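# Bend a rod into a standing arch between two sockets

## Task

Shape the rod into an arch that stands upright, with each of its two ends seated in a different socket of the board.

## Robot and tools

Robot: two arms, left_arm and right_arm, each with a parallel two-finger gripper. Base positions in the scene frame: left_arm at (+0.004, +0.262, 0) m, yawed slightly (quat_wxyz +1.000, 0, 0, +0.020); right_arm at (-0.024, -0.249, 0) m (quat_wxyz +1.000, 0, 0, -0.003). A camera stand sits behind the arms. Cameras: cam_high, cam_low, cam_left_wrist, cam_right_wrist, all 504x504.

Frames: the scene frame has its origin at table-top height, midway between the nominal bases; +z is up, +x points out over the table, and left_arm is on the +y side (arm names do not match image sides). Each arm's reported hand pose, velocities and targets are in that arm's own base frame. A gripper's fingers point along its +z and open and close along its y. end_effector_position is the point between the pads, about 1 cm short of the fingertips. Printed positions and orientations can be off by a few cm, more at long reach.

execute_actions(actions, cameras): actions is a list of actions; each action is a list of up to 15 rows, each row one control step of 1/30 s. A short action repeats its final row until 15 steps are filled. Every row has 14 numbers in [-1, 1]: for left_arm dx, dy, dz, rx, ry, rz, opening, then the same seven for right_arm, always both arms. dx..rz are an offset, not a pose: they are measured from that arm's Hand target as it was when the action began, along that arm's own base axes, with the turn about the Hand target's position. All rows of one action count from the same start, not from each other, but each new action starts from the current Hand target, so sending the same offset again moves further. Scale: 1.0 equals 0.6 m for dx, dy, dz and 180 degrees for rx, ry, rz, which form one rotation vector. opening is absolute: +1 fully open (0.094 m), -1 closed. Sending all six pose numbers as 0 just re-requests the current Hand target; the opening number is always a live command, so resend the present value to keep a gripper unchanged. Images come back only when actions is empty or cameras names them (["all"] for all, [] for none; an unknown name voids the call).

move(target, speed, blend, opening_speed, grip_force, blocking, cameras): target is one 14-number row laid out as above, or a list of up to 15 such rows; every row is an offset from the Hand targets at the move's start, not from the previous row. Grippers travel straight lines, all finishing together, capped at 10 s. speed: m/s per arm path, 0.002 to 2.9, default 0.25 (turn rate up to twice that in rad/s); one value or one per target. blend: corner rounding in m for a list, default 0 meaning stop at each point. opening_speed: rate of opening change per second on the -1..+1 scale, at least 0.2; use it to close gently. grip_force: newtons per finger pad, 10 to 50, one value or one per arm; it persists, and lower forces close slowly. blocking=false returns after about 0.5 s while motion continues. Moves do not avoid obstacles or the other arm, and paths passing near an arm's own base can flip its shoulder posture, so route around it. The result adds a move: line giving the ending (done, off_target, moving, held, fault) and any limits (paced means the sent pose was clipped; held means steps were withheld). done means at rest within 10 mm and 2 degrees; neither done nor off_target says whether anything is touched.

wait(seconds 0 to 10, cameras): lets time pass holding commands; a running move keeps going. stop(cameras): brakes a running move. zoom_image(camera, region [x0, y0, x1, y1] pixels, at most 504 each side): a closer look at the latest image of a camera. finished_scene(scene): ends the current scene, given its number; irreversible, and the arch must hold without the robot.

Result lines: end_effector_position (m) and end_effector_quat_wxyz per arm in its base frame; Hand target is the last commanded pose after clipping, the base for the next offsets; Tool commands lists present commands; grip_measured is the measured opening on the command scale (empty it reads up to about 2.5 mm wide; squeezing a hard part it reads somewhat narrower than the part); the last Joint positions entry is the opening in m; grip_effort_nm is the averaged gripper motor effort (negative closing), not a pad force. Joint velocities may say within noise. Joint torques follow joint order, include gravity, and entries 1 to 3 wrap at ±28 N m. Joint ranges (rad): waist -2.618..3.054, shoulder 0..3.142, elbow 0..3.142 (straight at 2.901), wrist pitch -1.571..1.571, wrist yaw -1.571..1.571, wrist roll -2.094..2.094.

Behaviour: each step clips commanded orientation to within 40 degrees of the measured one. Friction and weight can leave a gripper short, low or tilted; small moves may fail or drift. Check the pose after every move, correct tilt, and send the remaining gap as an offset. An arm blocked by something keeps pushing until commanded back past its gripper.

Avoid: dropping the rod or releasing it while it moves, fast contact, hard pushes, arm-to-arm contact (including one gripper closing on the other's fingers), strain on wrist camera cables, and anything leaving the table. Brief disturbances may nudge loose items. Motors heat when holding loads, stretched out or pushing unreachably: MOTOR HOT appears at 75 °C, at 90 °C the arm folds and idles, at 100 °C it goes limp.

Each tool is called after ">>>" in YAML: its name, and indented under it one key for each argument.

## Session

>>> execute_actions:
  actions: []

>>> zoom_image:
  camera: "cam_low"
  region: [80, 220, 280, 320]

>>> zoom_image:
  camera: "cam_low"
  region: [300, 200, 500, 300]

Scene clock: 0.00 s.
left_arm: end_effector_position=(+0.3938, +0.0227, +0.0755) grip_measured=+1.000 grip_effort_nm=n/a end_effector_quat_wxyz=(+0.560, -0.043, +0.827, -0.003) | right_arm: end_effector_position=(+0.4020, +0.0073, +0.1011) grip_measured=+1.000 grip_effort_nm=n/a end_effector_quat_wxyz=(+0.585, +0.001, +0.811, +0.020)
Joint positions: left_arm=[0.065 1.585 0.365 0.838 0.017 -0.049 0.094] | right_arm=[0.008 1.536 0.391 0.825 -0.024 0.026 0.094]
Joint velocities: within noise
Joint torques (N m): no reading
Heat: left arm: 34 °C; right arm: 31 °C.
Hand target: left_arm +0.3979, +0.0231, +0.0852; +0.572, -0.042, +0.819, -0.002 | right_arm +0.4030, +0.0073, +0.1034; +0.587, +0.001, +0.809, +0.020
Tool commands: left_gripper/opening=+1.0 right_gripper/opening=+1.0

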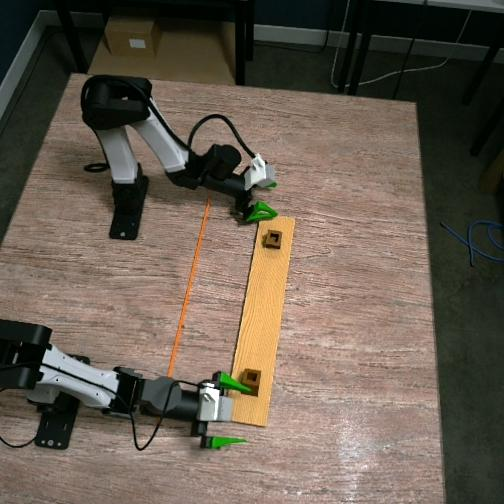

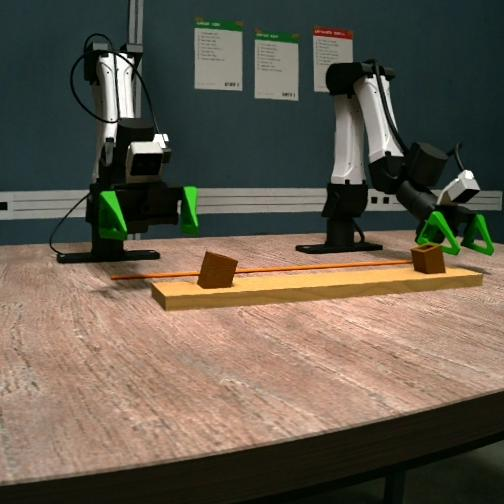

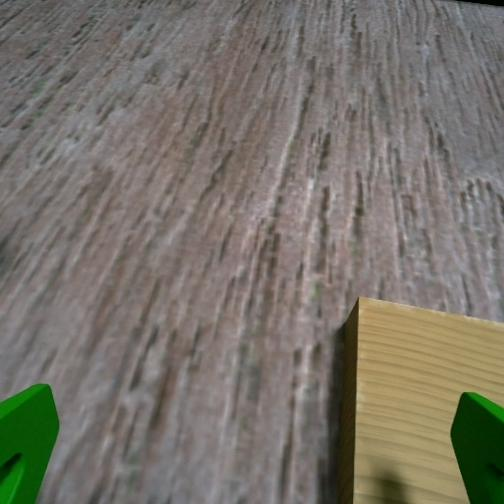

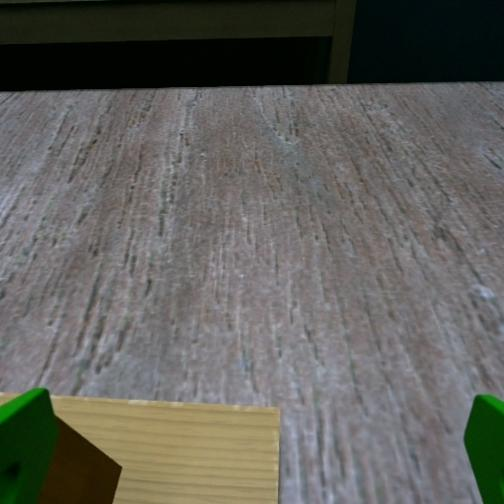

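Scaled by 2.520 from the camera's 504x504 image, which has a finer 720x720 frame.

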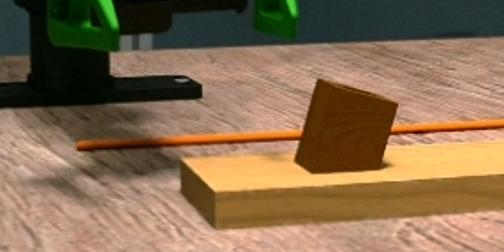

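Scaled by 2.520 from the camera's 504x504 image, which has a finer 720x720 frame.

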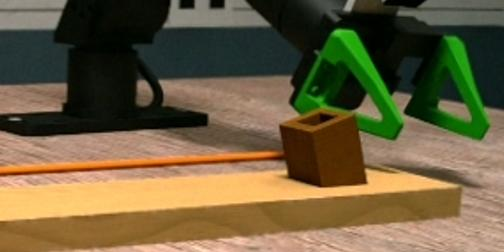

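>>> move:
  target:
    - [-0.1,-0.05,0.2,0.164,0.145,-0.245,0.4,-0.1,0.02,0.18,-0.154,0.154,0.205,0.4]
    - [-0.287,-0.198,0.058,0.328,0.29,-0.4896,0.2,-0.29,0.063,0.028,-0.3075,0.308,0.4095,0.2]
  blend: 0.05
  cameras: ["all"]

Scene clock: 11.57 s.
left_arm: end_effector_position=(+0.2298, -0.0971, +0.1205) grip_measured=+0.201 grip_effort_nm=-0.05 end_effector_quat_wxyz=(+0.013, +0.739, +0.674, +0.001) | right_arm: end_effector_position=(+0.2367, +0.0462, +0.1287) grip_measured=+0.202 grip_effort_nm=-0.14 end_effector_quat_wxyz=(-0.022, +0.676, -0.736, +0.010)
Joint positions: left_arm=[-0.394 1.462 1.192 -1.277 0.008 1.269 0.056] | right_arm=[0.188 1.408 1.177 -1.292 -0.007 -1.297 0.056]
Joint torques (N m): left_arm=[-0.17 -3.64 6.16 0.11 0.16 0.14] | right_arm=[0.75 -3.62 5.42 0.29 0.08 -0.07]
Heat: left arm: 35 °C; right arm: 33 °C.
Hand target: left_arm +0.2257, -0.0957, +0.1200; +0.000, +0.747, +0.665, +0.000 | right_arm +0.2290, +0.0450, +0.1203; +0.001, +0.683, -0.731, +0.000
Off the commanded pose: left_arm 0.004 m, 2 deg | right_arm 0.011 m, 3 deg.
move: off_target (right_arm); target 2's new opening was sent with right_arm's hand 0.012 m and 3 deg from that target

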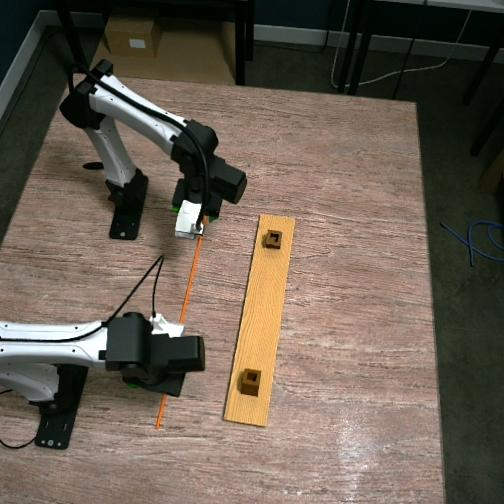

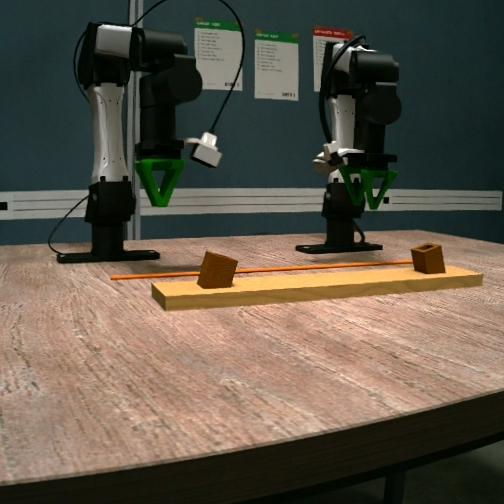

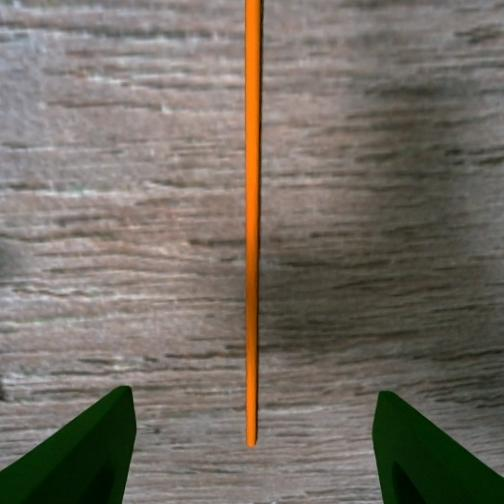

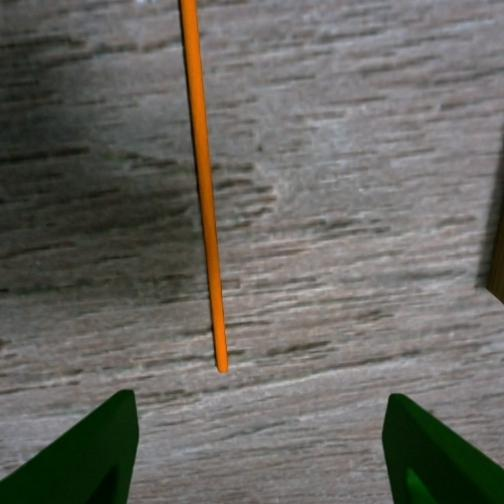

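>>> move:
  target:
    - [-0.004,0,0,0,0,0,-0.3,-0.023,0,0,0,0,0.012,-0.3]
    - [-0.003,0,-0.15,0,0,0,-0.3,-0.023,0,-0.15,0,0,0.012,-0.3]
  speed: 0.15
  cameras: ["cam_left_wrist","cam_right_wrist"]

Scene clock: 19.30 s.
left_arm: end_effector_position=(+0.2253, -0.0950, +0.0320) grip_measured=-0.299 grip_effort_nm=-0.05 end_effector_quat_wxyz=(+0.005, +0.739, +0.674, -0.002) | right_arm: end_effector_position=(+0.2180, +0.0451, +0.0372) grip_measured=-0.298 grip_effort_nm=-0.13 end_effector_quat_wxyz=(-0.009, +0.689, -0.724, +0.002)
Joint positions: left_arm=[-0.394 1.533 0.897 -0.928 0.007 1.269 0.033] | right_arm=[0.199 1.429 0.825 -0.95 -0.006 -1.322 0.033]
Joint torques (N m): left_arm=[-0.43 -3.88 5.12 0.33 0.18 0.11] | right_arm=[0.85 -3.34 5.24 0.48 0.07 -0.07]
Heat: left arm: 35 °C; right arm: 34 °C.
Hand target: left_arm +0.2240, -0.0958, +0.0300; +0.000, +0.747, +0.665, +0.000 | right_arm +0.2153, +0.0450, +0.0302; +0.001, +0.696, -0.718, +0.000
Off the commanded pose: left_arm 0.003 m, 1 deg | right_arm 0.007 m, 2 deg.
move: done
Images, in order (width x height): cam_left_wrist 504x504, cam_right_wrist 504x504.

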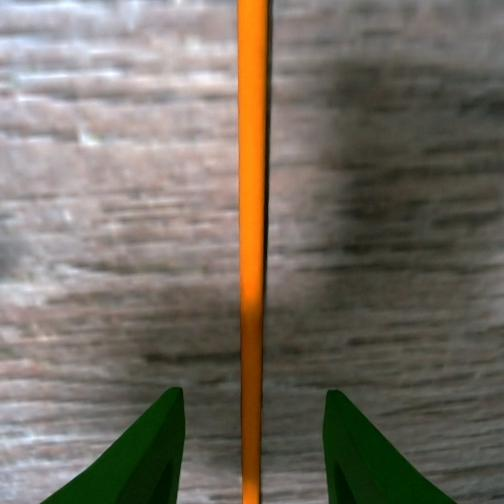

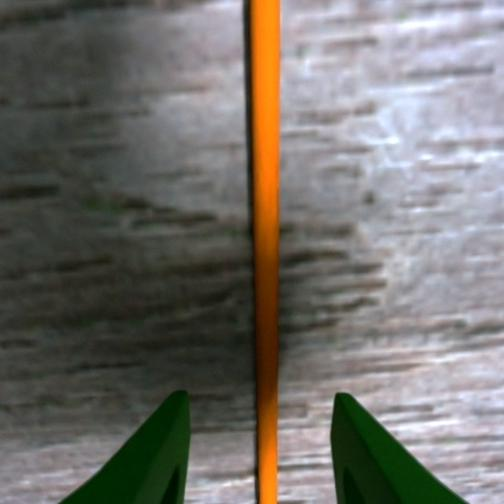

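>>> move:
  target: [0,0,-0.04,0,0,0,-0.5,0.002,0,-0.044,0,0,0.002,-0.5]
  speed: 0.05

>>> move:
  target: [0,0,0,0,0,0,-1,0,0,0,0,0,0,-1]
  opening_speed: 0.5
  cameras: ["cam_left_wrist","cam_right_wrist"]

Scene clock: 21.30 s.
left_arm: end_effector_position=(+0.2230, -0.0940, +0.0092) grip_measured=-0.499 grip_effort_nm=-0.04 end_effector_quat_wxyz=(+0.000, +0.739, +0.674, -0.004) | right_arm: end_effector_position=(+0.2175, +0.0449, +0.0113) grip_measured=-0.498 grip_effort_nm=-0.13 end_effector_quat_wxyz=(-0.004, +0.692, -0.722, -0.001)
Joint positions: left_arm=[-0.394 1.575 0.838 -0.837 0.006 1.269 0.024] | right_arm=[0.199 1.484 0.76 -0.841 -0.006 -1.329 0.024]
Joint torques (N m): left_arm=[-0.46 -3.81 4.63 0.48 0.18 0.11] | right_arm=[0.77 -3.49 4.78 0.62 0.07 -0.1]
Heat: left arm: 35 °C; right arm: 34 °C.
Hand target: left_arm +0.2239, -0.0957, +0.0060; +0.000, +0.747, +0.665, +0.000 | right_arm +0.2165, +0.0450, +0.0039; +0.000, +0.698, -0.716, +0.000
Off the commanded pose: left_arm 0.004 m, 1 deg | right_arm 0.008 m, 1 deg.
move: done

Scene clock: 22.50 s.
left_arm: end_effector_position=(+0.2268, -0.0950, +0.0092) grip_measured=-0.912 grip_effort_nm=-0.98 end_effector_quat_wxyz=(+0.006, +0.739, +0.674, +0.001) | right_arm: end_effector_position=(+0.2185, +0.0451, +0.0113) grip_measured=-0.894 grip_effort_nm=-1.02 end_effector_quat_wxyz=(-0.006, +0.692, -0.722, +0.000)
Joint positions: left_arm=[-0.394 1.575 0.838 -0.821 0.004 1.269 0.004] | right_arm=[0.199 1.484 0.76 -0.837 -0.006 -1.33 0.005]
Joint torques (N m): left_arm=[-0.49 -3.82 4.64 0.34 0.22 0.11] | right_arm=[0.76 -3.51 4.81 0.58 0.07 -0.06]
Heat: left arm: 35 °C; right arm: 34 °C.
Hand target: left_arm +0.2240, -0.0957, +0.0060; +0.000, +0.747, +0.665, +0.000 | right_arm +0.2165, +0.0450, +0.0039; +0.000, +0.698, -0.716, +0.000
Off the commanded pose: left_arm 0.004 m, 2 deg | right_arm 0.008 m, 1 deg.
move: done
Images, in order (width x height): cam_left_wrist 504x504, cam_right_wrist 504x504.

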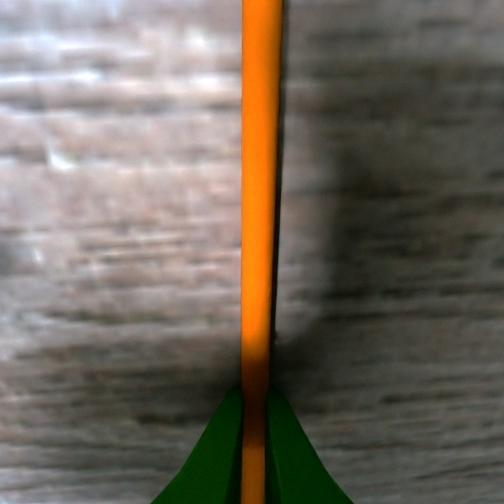

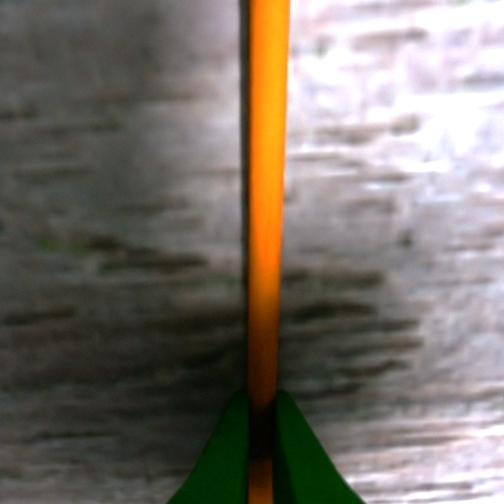

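>>> move:
  target: [0,0,0.06,0,0,0,-1,0,0,0.06,0,0,0,-1]
  speed: 0.08

>>> move:
  target: [0,0,0,0,0,0,-0.6,0,0,0,0,0,0,-1]
  opening_speed: 0.3
  cameras: ["cam_low","cam_left_wrist","cam_right_wrist"]

Scene clock: 26.33 s.
left_arm: end_effector_position=(+0.2219, -0.0933, +0.0311) grip_measured=-0.913 grip_effort_nm=-1.00 end_effector_quat_wxyz=(-0.008, +0.740, +0.673, -0.005) | right_arm: end_effector_position=(+0.2117, +0.0442, +0.0298) grip_measured=-0.895 grip_effort_nm=-1.04 end_effector_quat_wxyz=(+0.009, +0.693, -0.721, -0.010)
Joint positions: left_arm=[-0.396 1.545 0.904 -0.949 0.003 1.269 0.004] | right_arm=[0.2 1.457 0.817 -0.956 -0.007 -1.33 0.005]
Joint torques (N m): left_arm=[-0.27 -6.46 7.35 -0.02 0.22 0.1] | right_arm=[0.69 -7.3 8.7 0.09 0.11 -0.06]
Heat: left arm: 36 °C; right arm: 34 °C.
Hand target: left_arm +0.2240, -0.0958, +0.0420; +0.000, +0.747, +0.665, +0.000 | right_arm +0.2164, +0.0451, +0.0398; +0.001, +0.699, -0.716, +0.000
Off the commanded pose: left_arm 0.011 m, 2 deg | right_arm 0.011 m, 2 deg.
move: off_target (left_arm, right_arm)

Scene clock: 27.87 s.
left_arm: end_effector_position=(+0.2206, -0.0926, +0.0311) grip_measured=-0.601 grip_effort_nm=0.10 end_effector_quat_wxyz=(-0.011, +0.740, +0.673, -0.006) | right_arm: end_effector_position=(+0.2101, +0.0434, +0.0298) grip_measured=-0.895 grip_effort_nm=-1.04 end_effector_quat_wxyz=(+0.012, +0.693, -0.721, -0.010)
Joint positions: left_arm=[-0.396 1.545 0.904 -0.955 0.002 1.269 0.019] | right_arm=[0.2 1.457 0.817 -0.963 -0.004 -1.33 0.005]
Joint torques (N m): left_arm=[-0.31 -6.45 7.38 0.02 0.23 0.1] | right_arm=[0.68 -7.31 8.72 0.14 0.05 -0.06]
Heat: left arm: 36 °C; right arm: 34 °C.
Hand target: left_arm +0.2240, -0.0957, +0.0420; +0.000, +0.747, +0.665, +0.000 | right_arm +0.2164, +0.0451, +0.0398; +0.001, +0.699, -0.716, +0.000
Off the commanded pose: left_arm 0.012 m, 2 deg | right_arm 0.012 m, 2 deg.
move: off_target (left_arm, right_arm)
Images, in order (width x height): cam_low 504x504, cam_left_wrist 504x504, cam_right_wrist 504x504.

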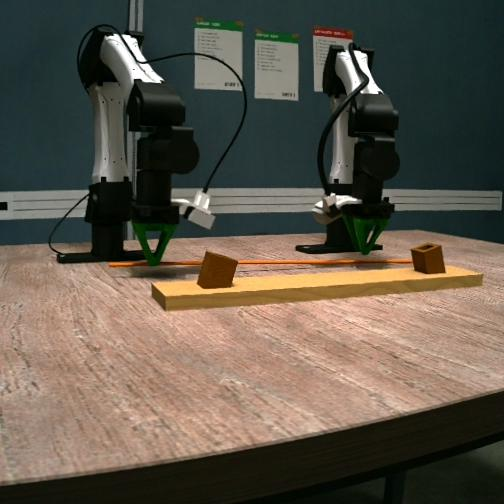

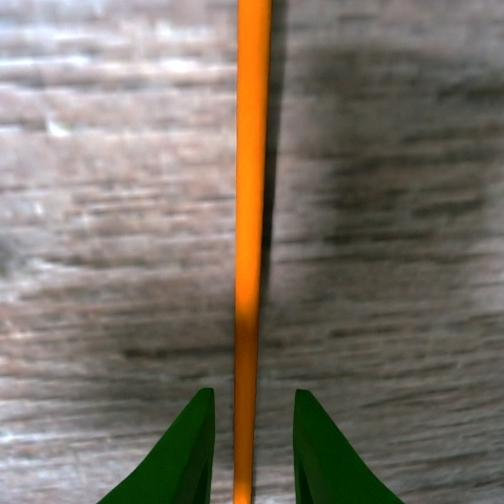

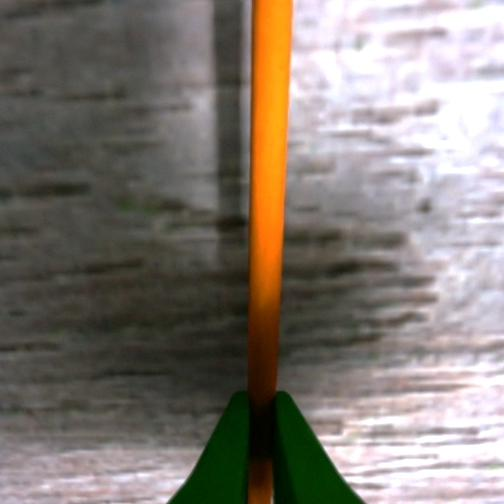

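>>> move:
  target: [0.003,0,-0.048,0,0,0,-0.6,0,0,0,0,0,0,-1]
  speed: 0.05
  cameras: ["cam_low","cam_left_wrist"]

>>> zoom_image:
  camera: "cam_low"
  region: [90, 180, 290, 320]

>>> zoom_image:
  camera: "cam_low"
  region: [300, 180, 480, 300]

Scene clock: 31.13 s.
left_arm: end_effector_position=(+0.2273, -0.0954, +0.0156) grip_measured=-0.601 grip_effort_nm=0.10 end_effector_quat_wxyz=(+0.004, +0.740, +0.673, +0.001) | right_arm: end_effector_position=(+0.2101, +0.0434, +0.0298) grip_measured=-0.895 grip_effort_nm=-1.04 end_effector_quat_wxyz=(+0.012, +0.693, -0.721, -0.010)
Joint positions: left_arm=[-0.396 1.569 0.86 -0.854 0.002 1.269 0.019] | right_arm=[0.2 1.457 0.817 -0.963 -0.004 -1.33 0.005]
Joint torques (N m): left_arm=[-0.03 -4 4.88 0.33 0.22 0.15] | right_arm=[0.68 -7.31 8.7 0.14 0.05 -0.06]
Heat: left arm: 36 °C; right arm: 35 °C.
Hand target: left_arm +0.2258, -0.0958, +0.0133; +0.000, +0.747, +0.665, +0.000 | right_arm +0.2164, +0.0451, +0.0398; +0.001, +0.699, -0.716, +0.000
Off the commanded pose: left_arm 0.003 m, 1 deg | right_arm 0.012 m, 2 deg.
move: off_target (right_arm)
Images, in order (width x height): cam_low 504x504, cam_left_wrist 504x504.

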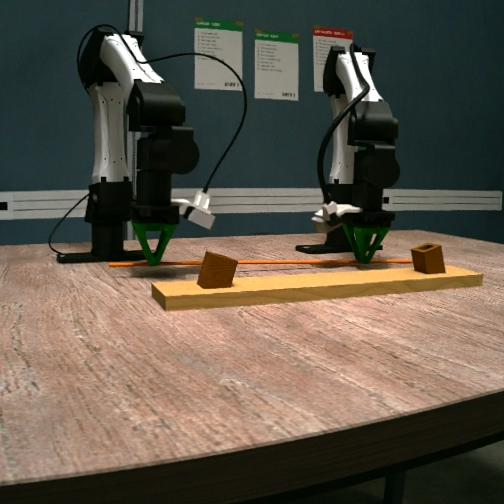

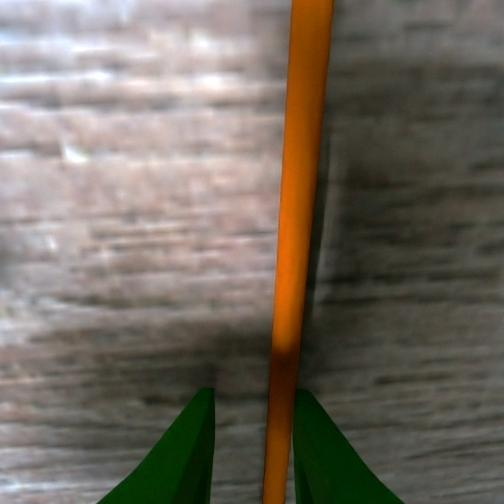

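Scaled by 2.520 from the camera's 504x504 image, which has a finer 720x720 frame.

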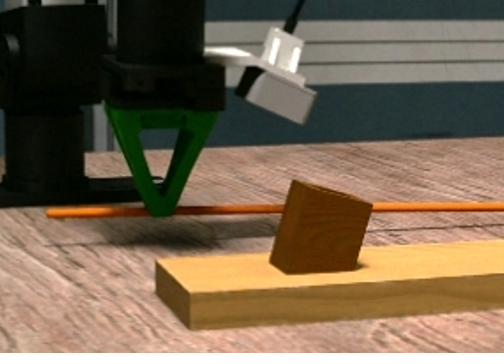

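Scaled by 2.800 from the camera's 504x504 image, which has a finer 720x720 frame.

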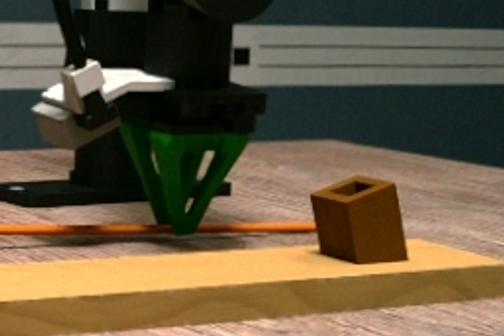

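>>> move:
  target:
    - [-0.008,0,0,0,0,0,-0.6,0,0,0,0,0,0,-1]
    - [-0.008,0,0,0,0,0,-1,0,0,0,0,0,0,-1]
  opening_speed: 0.4
  speed: 0.05

>>> move:
  target: [0,0,0,0,0,0,-1,0,0,0,0,0,0,-0.6]
  opening_speed: 0.3
  cameras: ["cam_low","cam_left_wrist","cam_right_wrist"]

Scene clock: 35.50 s.
left_arm: end_effector_position=(+0.2220, -0.0944, +0.0121) grip_measured=-0.911 grip_effort_nm=-0.99 end_effector_quat_wxyz=(-0.002, +0.741, +0.671, -0.002) | right_arm: end_effector_position=(+0.2101, +0.0434, +0.0298) grip_measured=-0.895 grip_effort_nm=-1.04 end_effector_quat_wxyz=(+0.012, +0.693, -0.721, -0.010)
Joint positions: left_arm=[-0.401 1.569 0.844 -0.852 0.002 1.269 0.004] | right_arm=[0.2 1.457 0.817 -0.963 -0.004 -1.33 0.005]
Joint torques (N m): left_arm=[-0.32 -5.35 4.68 0.3 0.24 0.05] | right_arm=[0.68 -7.31 8.7 0.14 0.05 -0.06]
Heat: left arm: 36 °C; right arm: 36 °C.
Hand target: left_arm +0.2210, -0.0958, +0.0133; +0.000, +0.747, +0.665, +0.000 | right_arm +0.2164, +0.0451, +0.0398; +0.001, +0.699, -0.716, +0.000
Off the commanded pose: left_arm 0.002 m, 1 deg | right_arm 0.012 m, 2 deg.
move: off_target (right_arm)

Scene clock: 37.03 s.
left_arm: end_effector_position=(+0.2220, -0.0944, +0.0121) grip_measured=-0.912 grip_effort_nm=-1.01 end_effector_quat_wxyz=(-0.002, +0.741, +0.671, -0.002) | right_arm: end_effector_position=(+0.2101, +0.0434, +0.0298) grip_measured=-0.602 grip_effort_nm=0.12 end_effector_quat_wxyz=(+0.012, +0.693, -0.721, -0.010)
Joint positions: left_arm=[-0.401 1.569 0.844 -0.852 0.002 1.269 0.004] | right_arm=[0.2 1.457 0.817 -0.963 -0.004 -1.33 0.019]
Joint torques (N m): left_arm=[-0.32 -5.33 4.72 0.31 0.22 0.07] | right_arm=[0.68 -7.31 8.72 0.14 0.05 -0.06]
Heat: left arm: 36 °C; right arm: 36 °C.
Hand target: left_arm +0.2210, -0.0958, +0.0133; +0.000, +0.747, +0.665, +0.000 | right_arm +0.2164, +0.0451, +0.0398; +0.001, +0.699, -0.716, +0.000
Off the commanded pose: left_arm 0.002 m, 1 deg | right_arm 0.012 m, 2 deg.
move: off_target (right_arm)
Images, in order (width x height): cam_low 504x504, cam_left_wrist 504x504, cam_right_wrist 504x504.

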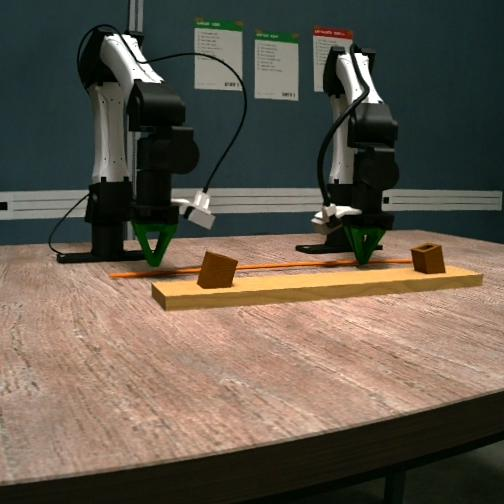

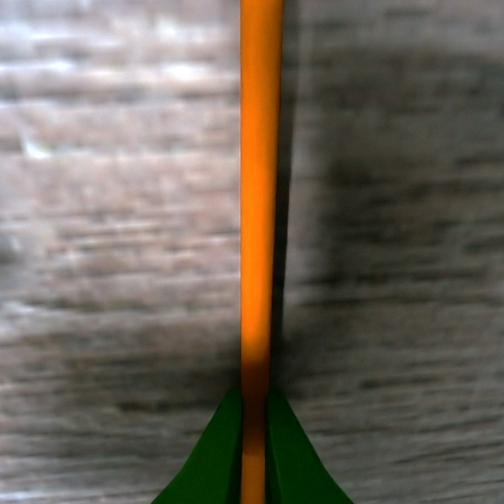

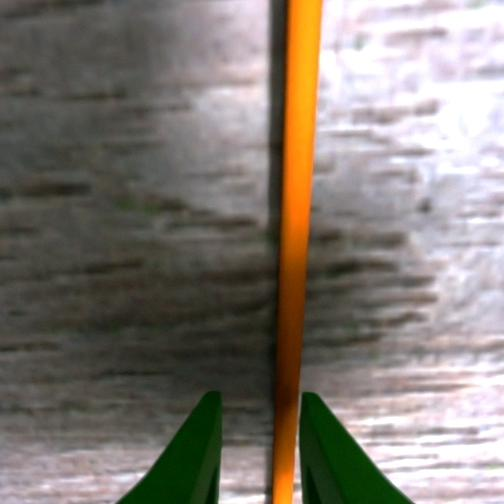

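>>> move:
  target: [0,0,0,0,0,0,-1,0,0,-0.056,0,0,0,-0.6]
  speed: 0.05
  cameras: ["cam_low","cam_right_wrist"]

Scene clock: 41.17 s.
left_arm: end_effector_position=(+0.2220, -0.0944, +0.0121) grip_measured=-0.912 grip_effort_nm=-1.01 end_effector_quat_wxyz=(-0.002, +0.741, +0.671, -0.002) | right_arm: end_effector_position=(+0.2200, +0.0454, +0.0132) grip_measured=-0.602 grip_effort_nm=0.12 end_effector_quat_wxyz=(-0.008, +0.693, -0.721, +0.003)
Joint positions: left_arm=[-0.401 1.569 0.844 -0.852 0.002 1.269 0.004] | right_arm=[0.2 1.48 0.765 -0.839 -0.004 -1.33 0.019]
Joint torques (N m): left_arm=[-0.29 -5.34 4.75 0.29 0.23 0.04] | right_arm=[0.66 -3.6 4.92 0.5 0.05 -0.06]
Heat: left arm: 36 °C; right arm: 37 °C.
Hand target: left_arm +0.2210, -0.0958, +0.0133; +0.000, +0.747, +0.665, +0.000 | right_arm +0.2164, +0.0451, +0.0063; +0.001, +0.699, -0.716, +0.000
Off the commanded pose: left_arm 0.002 m, 1 deg | right_arm 0.008 m, 1 deg.
move: done
Images, in order (width x height): cam_low 504x504, cam_right_wrist 504x504.

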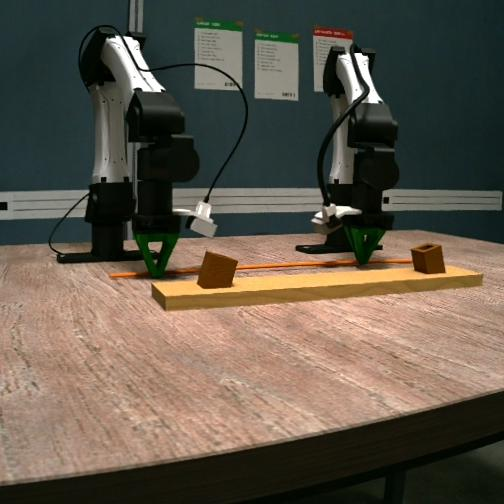

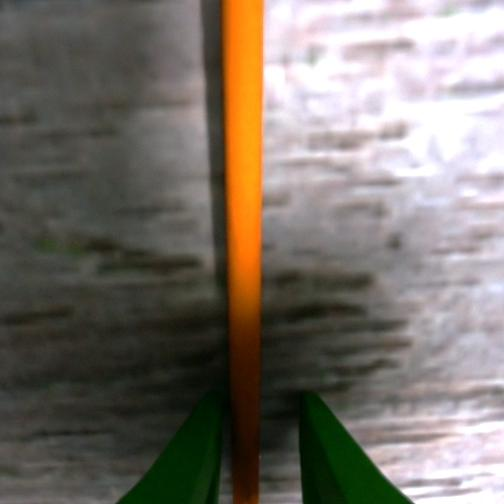

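>>> move:
  target:
    - [0,0,0,0,0,0,-1,-0.005,0,0,0,0,0,-0.6]
    - [0,0,0,0,0,0,-1,-0.005,0,0,0,0,0,-1]
  opening_speed: 0.4
  speed: 0.05
  cameras: ["cam_right_wrist"]

>>> move:
  target:
    - [0,0,0.12,0,0,0,-1,0,0,0.12,0,0,0,-1]
    - [0.278,-0.011,0.395,-0.0433,-0.430,0.0145,-1,0.314,0.002,0.395,-0.0233,-0.431,0.0145,-1]
  speed: 0.12
  blend: 0.02
  cameras: ["all"]

Scene clock: 49.07 s.
left_arm: end_effector_position=(+0.2220, -0.0944, +0.0121) grip_measured=-0.912 grip_effort_nm=-1.01 end_effector_quat_wxyz=(-0.002, +0.741, +0.671, -0.002) | right_arm: end_effector_position=(+0.2175, +0.0449, +0.0113) grip_measured=-0.890 grip_effort_nm=-1.02 end_effector_quat_wxyz=(-0.006, +0.693, -0.721, +0.001)
Joint positions: left_arm=[-0.401 1.569 0.844 -0.852 0.002 1.269 0.004] | right_arm=[0.2 1.48 0.757 -0.837 -0.004 -1.33 0.005]
Joint torques (N m): left_arm=[-0.28 -5.29 4.77 0.31 0.23 0.06] | right_arm=[0.88 -4.67 4.7 0.48 0.05 -0.03]
Heat: left arm: 36 °C; right arm: 36 °C.
Hand target: left_arm +0.2210, -0.0958, +0.0133; +0.000, +0.747, +0.665, +0.000 | right_arm +0.2134, +0.0451, +0.0063; +0.001, +0.699, -0.716, +0.000
Off the commanded pose: left_arm 0.002 m, 1 deg | right_arm 0.007 m, 1 deg.
move: done
Images, in order (width x height): cam_right_wrist 504x504.

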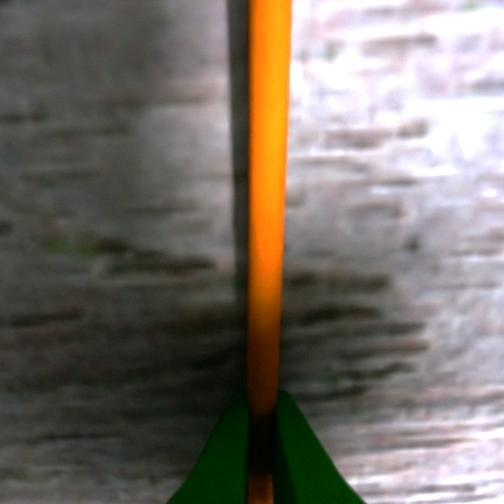

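Scene clock: 56.10 s.
left_arm: end_effector_position=(+0.3854, -0.1013, +0.2493) grip_measured=-0.912 grip_effort_nm=-1.01 end_effector_quat_wxyz=(+0.459, +0.565, +0.541, +0.421) | right_arm: end_effector_position=(+0.4004, +0.0450, +0.2532) grip_measured=-0.890 grip_effort_nm=-1.04 end_effector_quat_wxyz=(-0.427, +0.551, -0.545, +0.467)
Joint positions: left_arm=[-0.395 1.162 0.722 0.201 -0.321 1.473 0.004] | right_arm=[0.221 1.169 0.717 0.243 0.255 -1.568 0.005]
Joint torques (N m): left_arm=[0.76 -2.37 6.79 2.24 0.28 0.09] | right_arm=[-0.16 -2.85 6.82 2.18 -0.06 0.02]
Heat: left arm: 36 °C; right arm: 37 °C.
Hand target: left_arm +0.3878, -0.1024, +0.2502; +0.462, +0.567, +0.533, +0.425 | right_arm +0.4018, +0.0463, +0.2432; -0.424, +0.559, -0.543, +0.462
Off the commanded pose: left_arm 0.003 m, 1 deg | right_arm 0.010 m, 1 deg.
move: done

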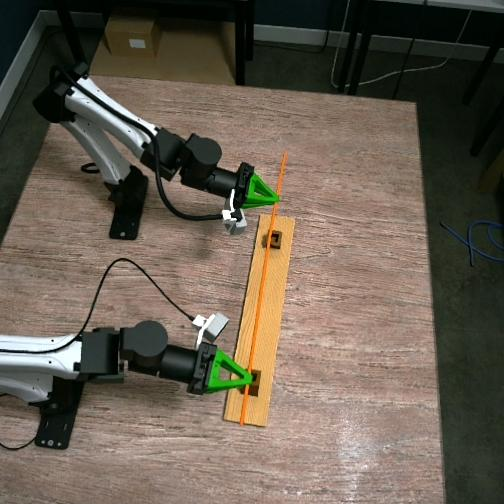

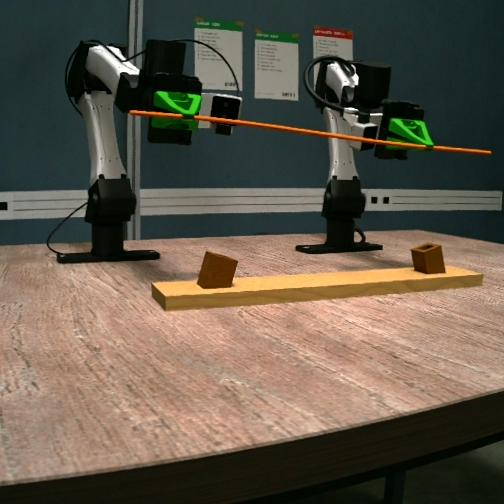

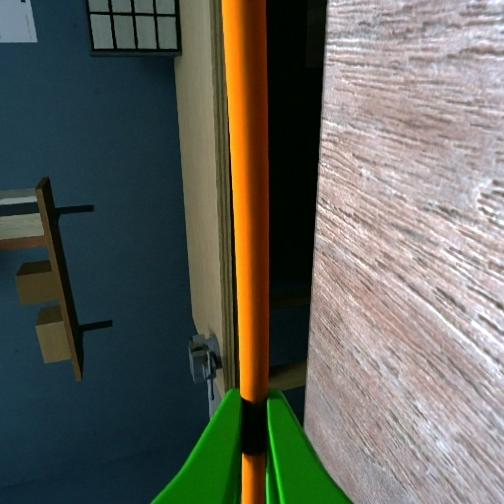

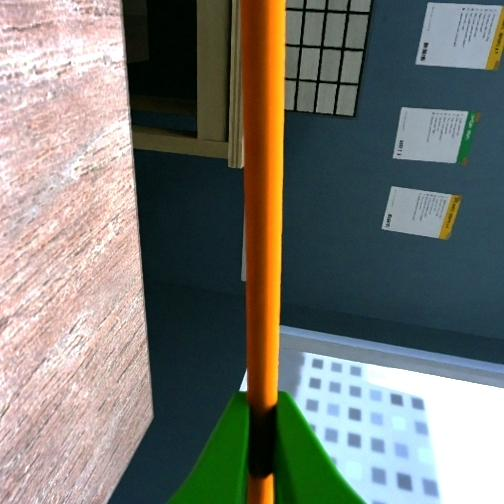

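>>> zoom_image:
  camera: "cam_high"
  region: [220, 140, 320, 240]

>>> zoom_image:
  camera: "cam_high"
  region: [190, 330, 290, 430]

Scaled by 5.040 from the camera's 504x504 image, which has a finer 720x720 frame.

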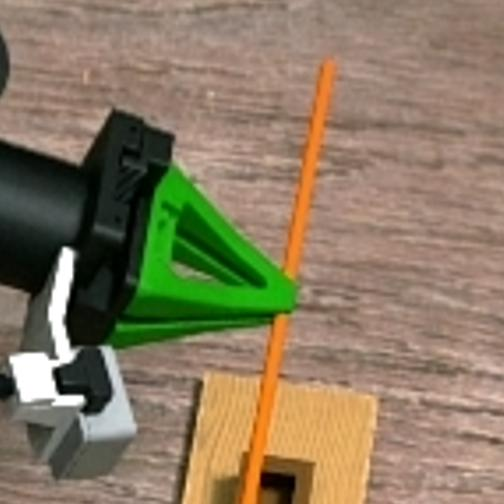

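Scaled by 5.040 from the camera's 504x504 image, which has a finer 720x720 frame.

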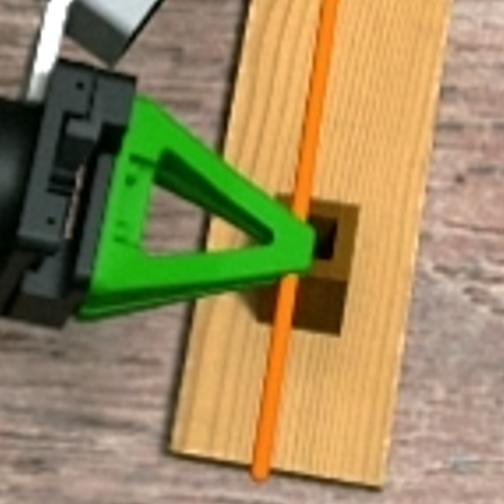

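>>> move:
  target:
    - [0,0,0,0,0,0,-0.6,0,0,0,0,0,0,-1]
    - [0.0178,-0.0013,-0.0039,0,0,0,-0.6,0,0,0,0,0,0,-1]
  opening_speed: 0.3
  speed: 0.03
  cameras: ["all"]

>>> zoom_image:
  camera: "cam_high"
  region: [220, 140, 320, 240]

>>> zoom_image:
  camera: "cam_low"
  region: [360, 80, 500, 180]

Scene clock: 62.43 s.
left_arm: end_effector_position=(+0.3934, -0.1021, +0.2371) grip_measured=-0.601 grip_effort_nm=0.10 end_effector_quat_wxyz=(+0.449, +0.573, +0.542, +0.420) | right_arm: end_effector_position=(+0.4007, +0.0459, +0.2547) grip_measured=-0.890 grip_effort_nm=-1.04 end_effector_quat_wxyz=(-0.430, +0.551, -0.543, +0.467)
Joint positions: left_arm=[-0.387 1.21 0.722 0.228 -0.314 1.483 0.019] | right_arm=[0.221 1.169 0.717 0.249 0.25 -1.568 0.005]
Joint torques (N m): left_arm=[1.17 -2.91 8.36 2.26 0.34 0] | right_arm=[-0.16 -2.85 6.82 2.11 -0.02 0.04]
Heat: left arm: 37 °C; right arm: 37 °C.
Hand target: left_arm +0.3985, -0.1032, +0.2480; +0.463, +0.567, +0.533, +0.425 | right_arm +0.4018, +0.0463, +0.2432; -0.424, +0.559, -0.543, +0.462
Off the commanded pose: left_arm 0.012 m, 2 deg | right_arm 0.011 m, 1 deg.
move: off_target (left_arm, right_arm)

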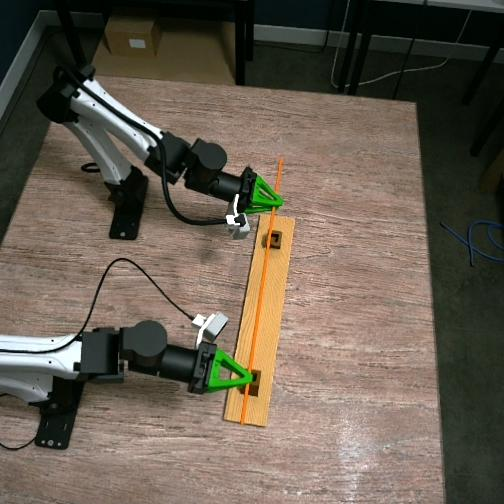

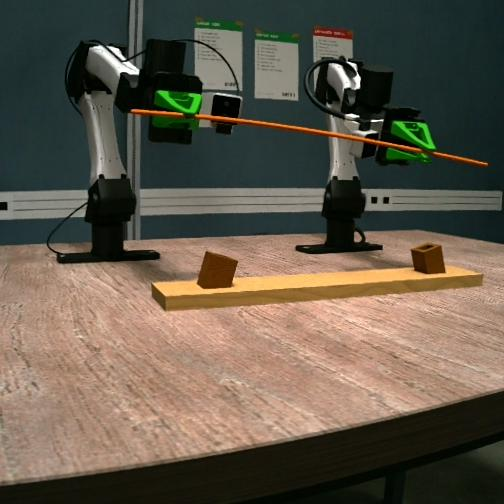

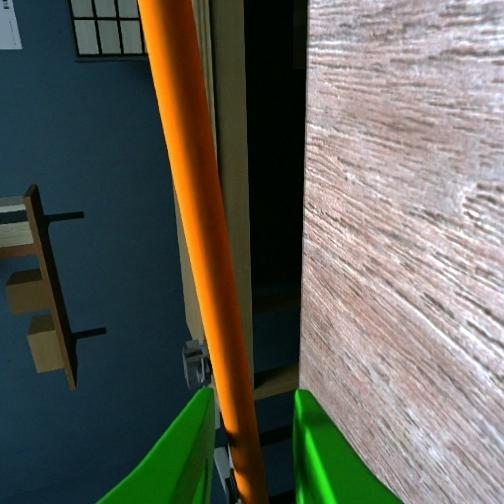

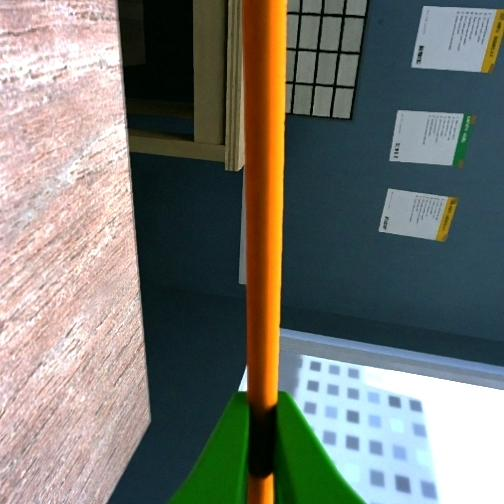

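Scaled by 5.040 from the camera's 504x504 image, which has a finer 720x720 frame.

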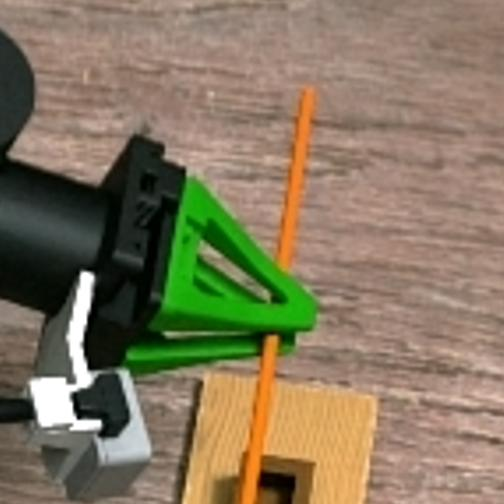

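Scaled by 3.600 from the camera's 504x504 image, which has a finer 720x720 frame.

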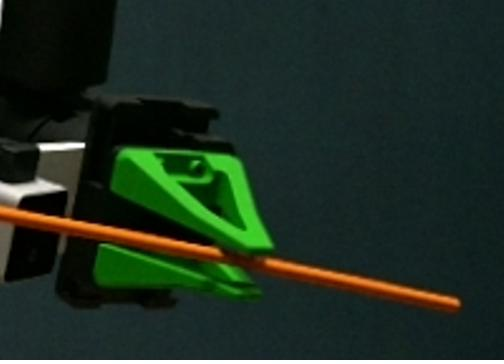

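>>> move:
  target:
    - [0.0,0,0.02,0,0,0,-0.6,0,0,0,0,0,0,-1]
    - [0,0,0.02,0,0,0,-1,0,0,0,0,0,0,-1]
  opening_speed: 0.3
  speed: 0.03
  cameras: ["cam_low","cam_left_wrist","cam_high"]

>>> zoom_image:
  camera: "cam_high"
  region: [220, 140, 320, 240]

Scene clock: 67.20 s.
left_arm: end_effector_position=(+0.3942, -0.1025, +0.2409) grip_measured=-0.901 grip_effort_nm=-1.00 end_effector_quat_wxyz=(+0.446, +0.576, +0.542, +0.418) | right_arm: end_effector_position=(+0.4007, +0.0461, +0.2546) grip_measured=-0.890 grip_effort_nm=-1.04 end_effector_quat_wxyz=(-0.429, +0.552, -0.541, +0.467)
Joint positions: left_arm=[-0.387 1.21 0.745 0.198 -0.314 1.484 0.005] | right_arm=[0.221 1.169 0.717 0.249 0.248 -1.572 0.005]
Joint torques (N m): left_arm=[1.16 -3.96 10.02 2.02 0.33 0.01] | right_arm=[-0.16 -2.86 6.82 2.11 -0.01 0.06]
Heat: left arm: 37 °C; right arm: 37 °C.
Hand target: left_arm +0.3984, -0.1032, +0.2599; +0.462, +0.567, +0.533, +0.425 | right_arm +0.4018, +0.0463, +0.2432; -0.424, +0.559, -0.543, +0.462
Off the commanded pose: left_arm 0.020 m, 2 deg | right_arm 0.011 m, 1 deg.
move: off_target (left_arm, right_arm); target 2's new opening was sent with left_arm's hand 0.019 m and 2 deg from that target
Images, in order (width x height): cam_high 504x504, cam_low 504x504, cam_left_wrist 504x504.

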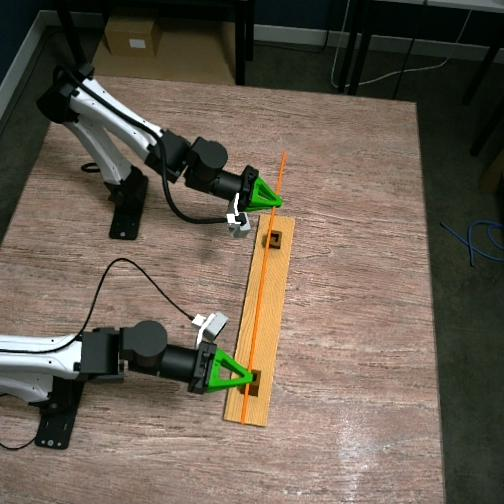

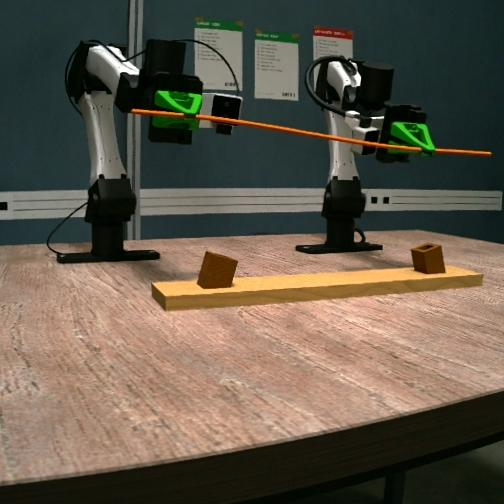

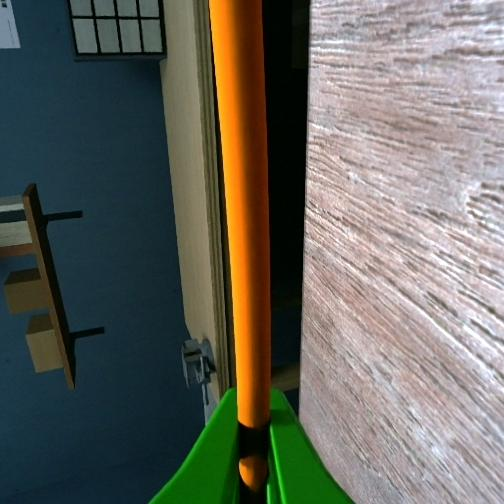

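Scaled by 5.040 from the camera's 504x504 image, which has a finer 720x720 frame.

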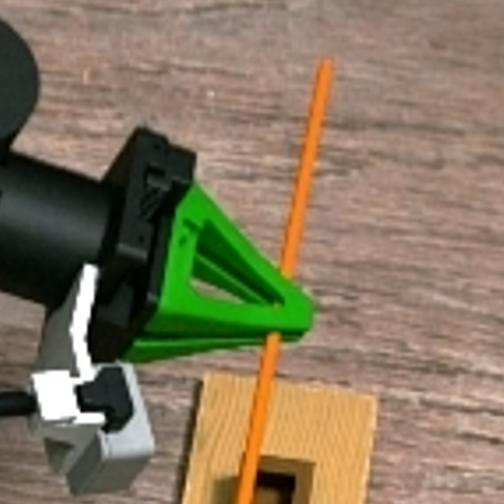

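>>> move:
  target:
    - [0.0,0,-0.01,0,0,0,-1,0,0,0,0,0,0,-0.6]
    - [0,0,-0.01,0,0,0,-1,0.0135,0,0.01,0,0,0,-0.6]
  opening_speed: 0.3
  speed: 0.03
  cameras: ["cam_low","cam_right_wrist","cam_high"]

>>> zoom_image:
  camera: "cam_high"
  region: [190, 330, 290, 430]

Scene clock: 70.90 s.
left_arm: end_effector_position=(+0.3949, -0.1027, +0.2435) grip_measured=-0.901 grip_effort_nm=-1.01 end_effector_quat_wxyz=(+0.450, +0.573, +0.541, +0.420) | right_arm: end_effector_position=(+0.4047, +0.0462, +0.2437) grip_measured=-0.602 grip_effort_nm=0.12 end_effector_quat_wxyz=(-0.421, +0.559, -0.546, +0.460)
Joint positions: left_arm=[-0.387 1.21 0.745 0.209 -0.314 1.484 0.005] | right_arm=[0.217 1.198 0.717 0.249 0.244 -1.572 0.019]
Joint torques (N m): left_arm=[1.2 -3.37 8.23 2.17 0.34 0.01] | right_arm=[-0.4 -3.17 10.82 2.02 -0.01 0.05]
Heat: left arm: 38 °C; right arm: 37 °C.
Hand target: left_arm +0.3984, -0.1032, +0.2539; +0.462, +0.567, +0.533, +0.425 | right_arm +0.4099, +0.0462, +0.2491; -0.424, +0.559, -0.543, +0.462
Off the commanded pose: left_arm 0.011 m, 2 deg | right_arm 0.008 m, 1 deg.
move: off_target (left_arm)
Images, in order (width x height): cam_high 504x504, cam_low 504x504, cam_right_wrist 504x504.

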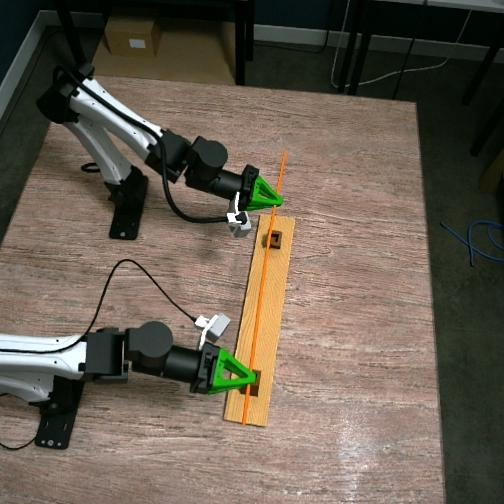

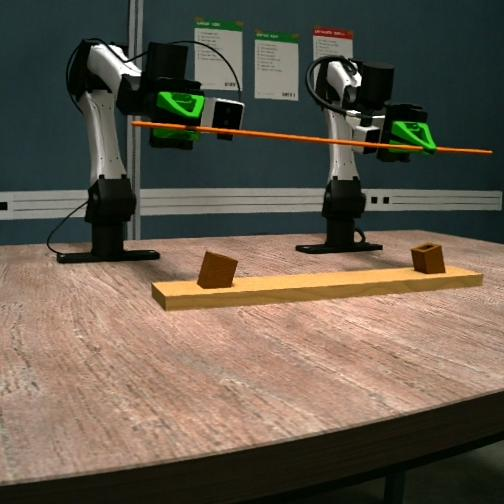

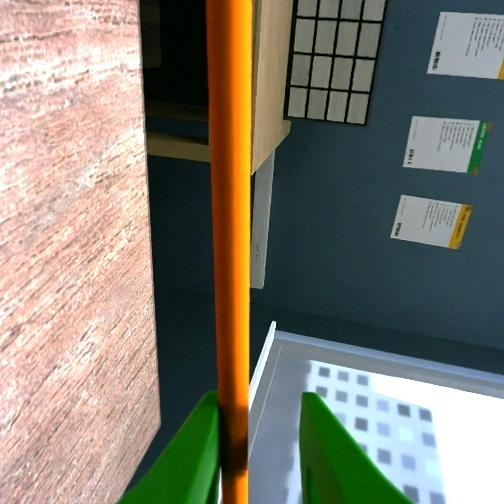

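Scaled by 5.040 from the camera's 504x504 image, which has a finer 720x720 frame.

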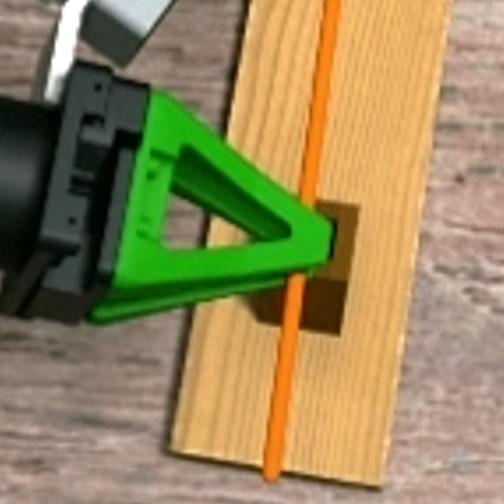

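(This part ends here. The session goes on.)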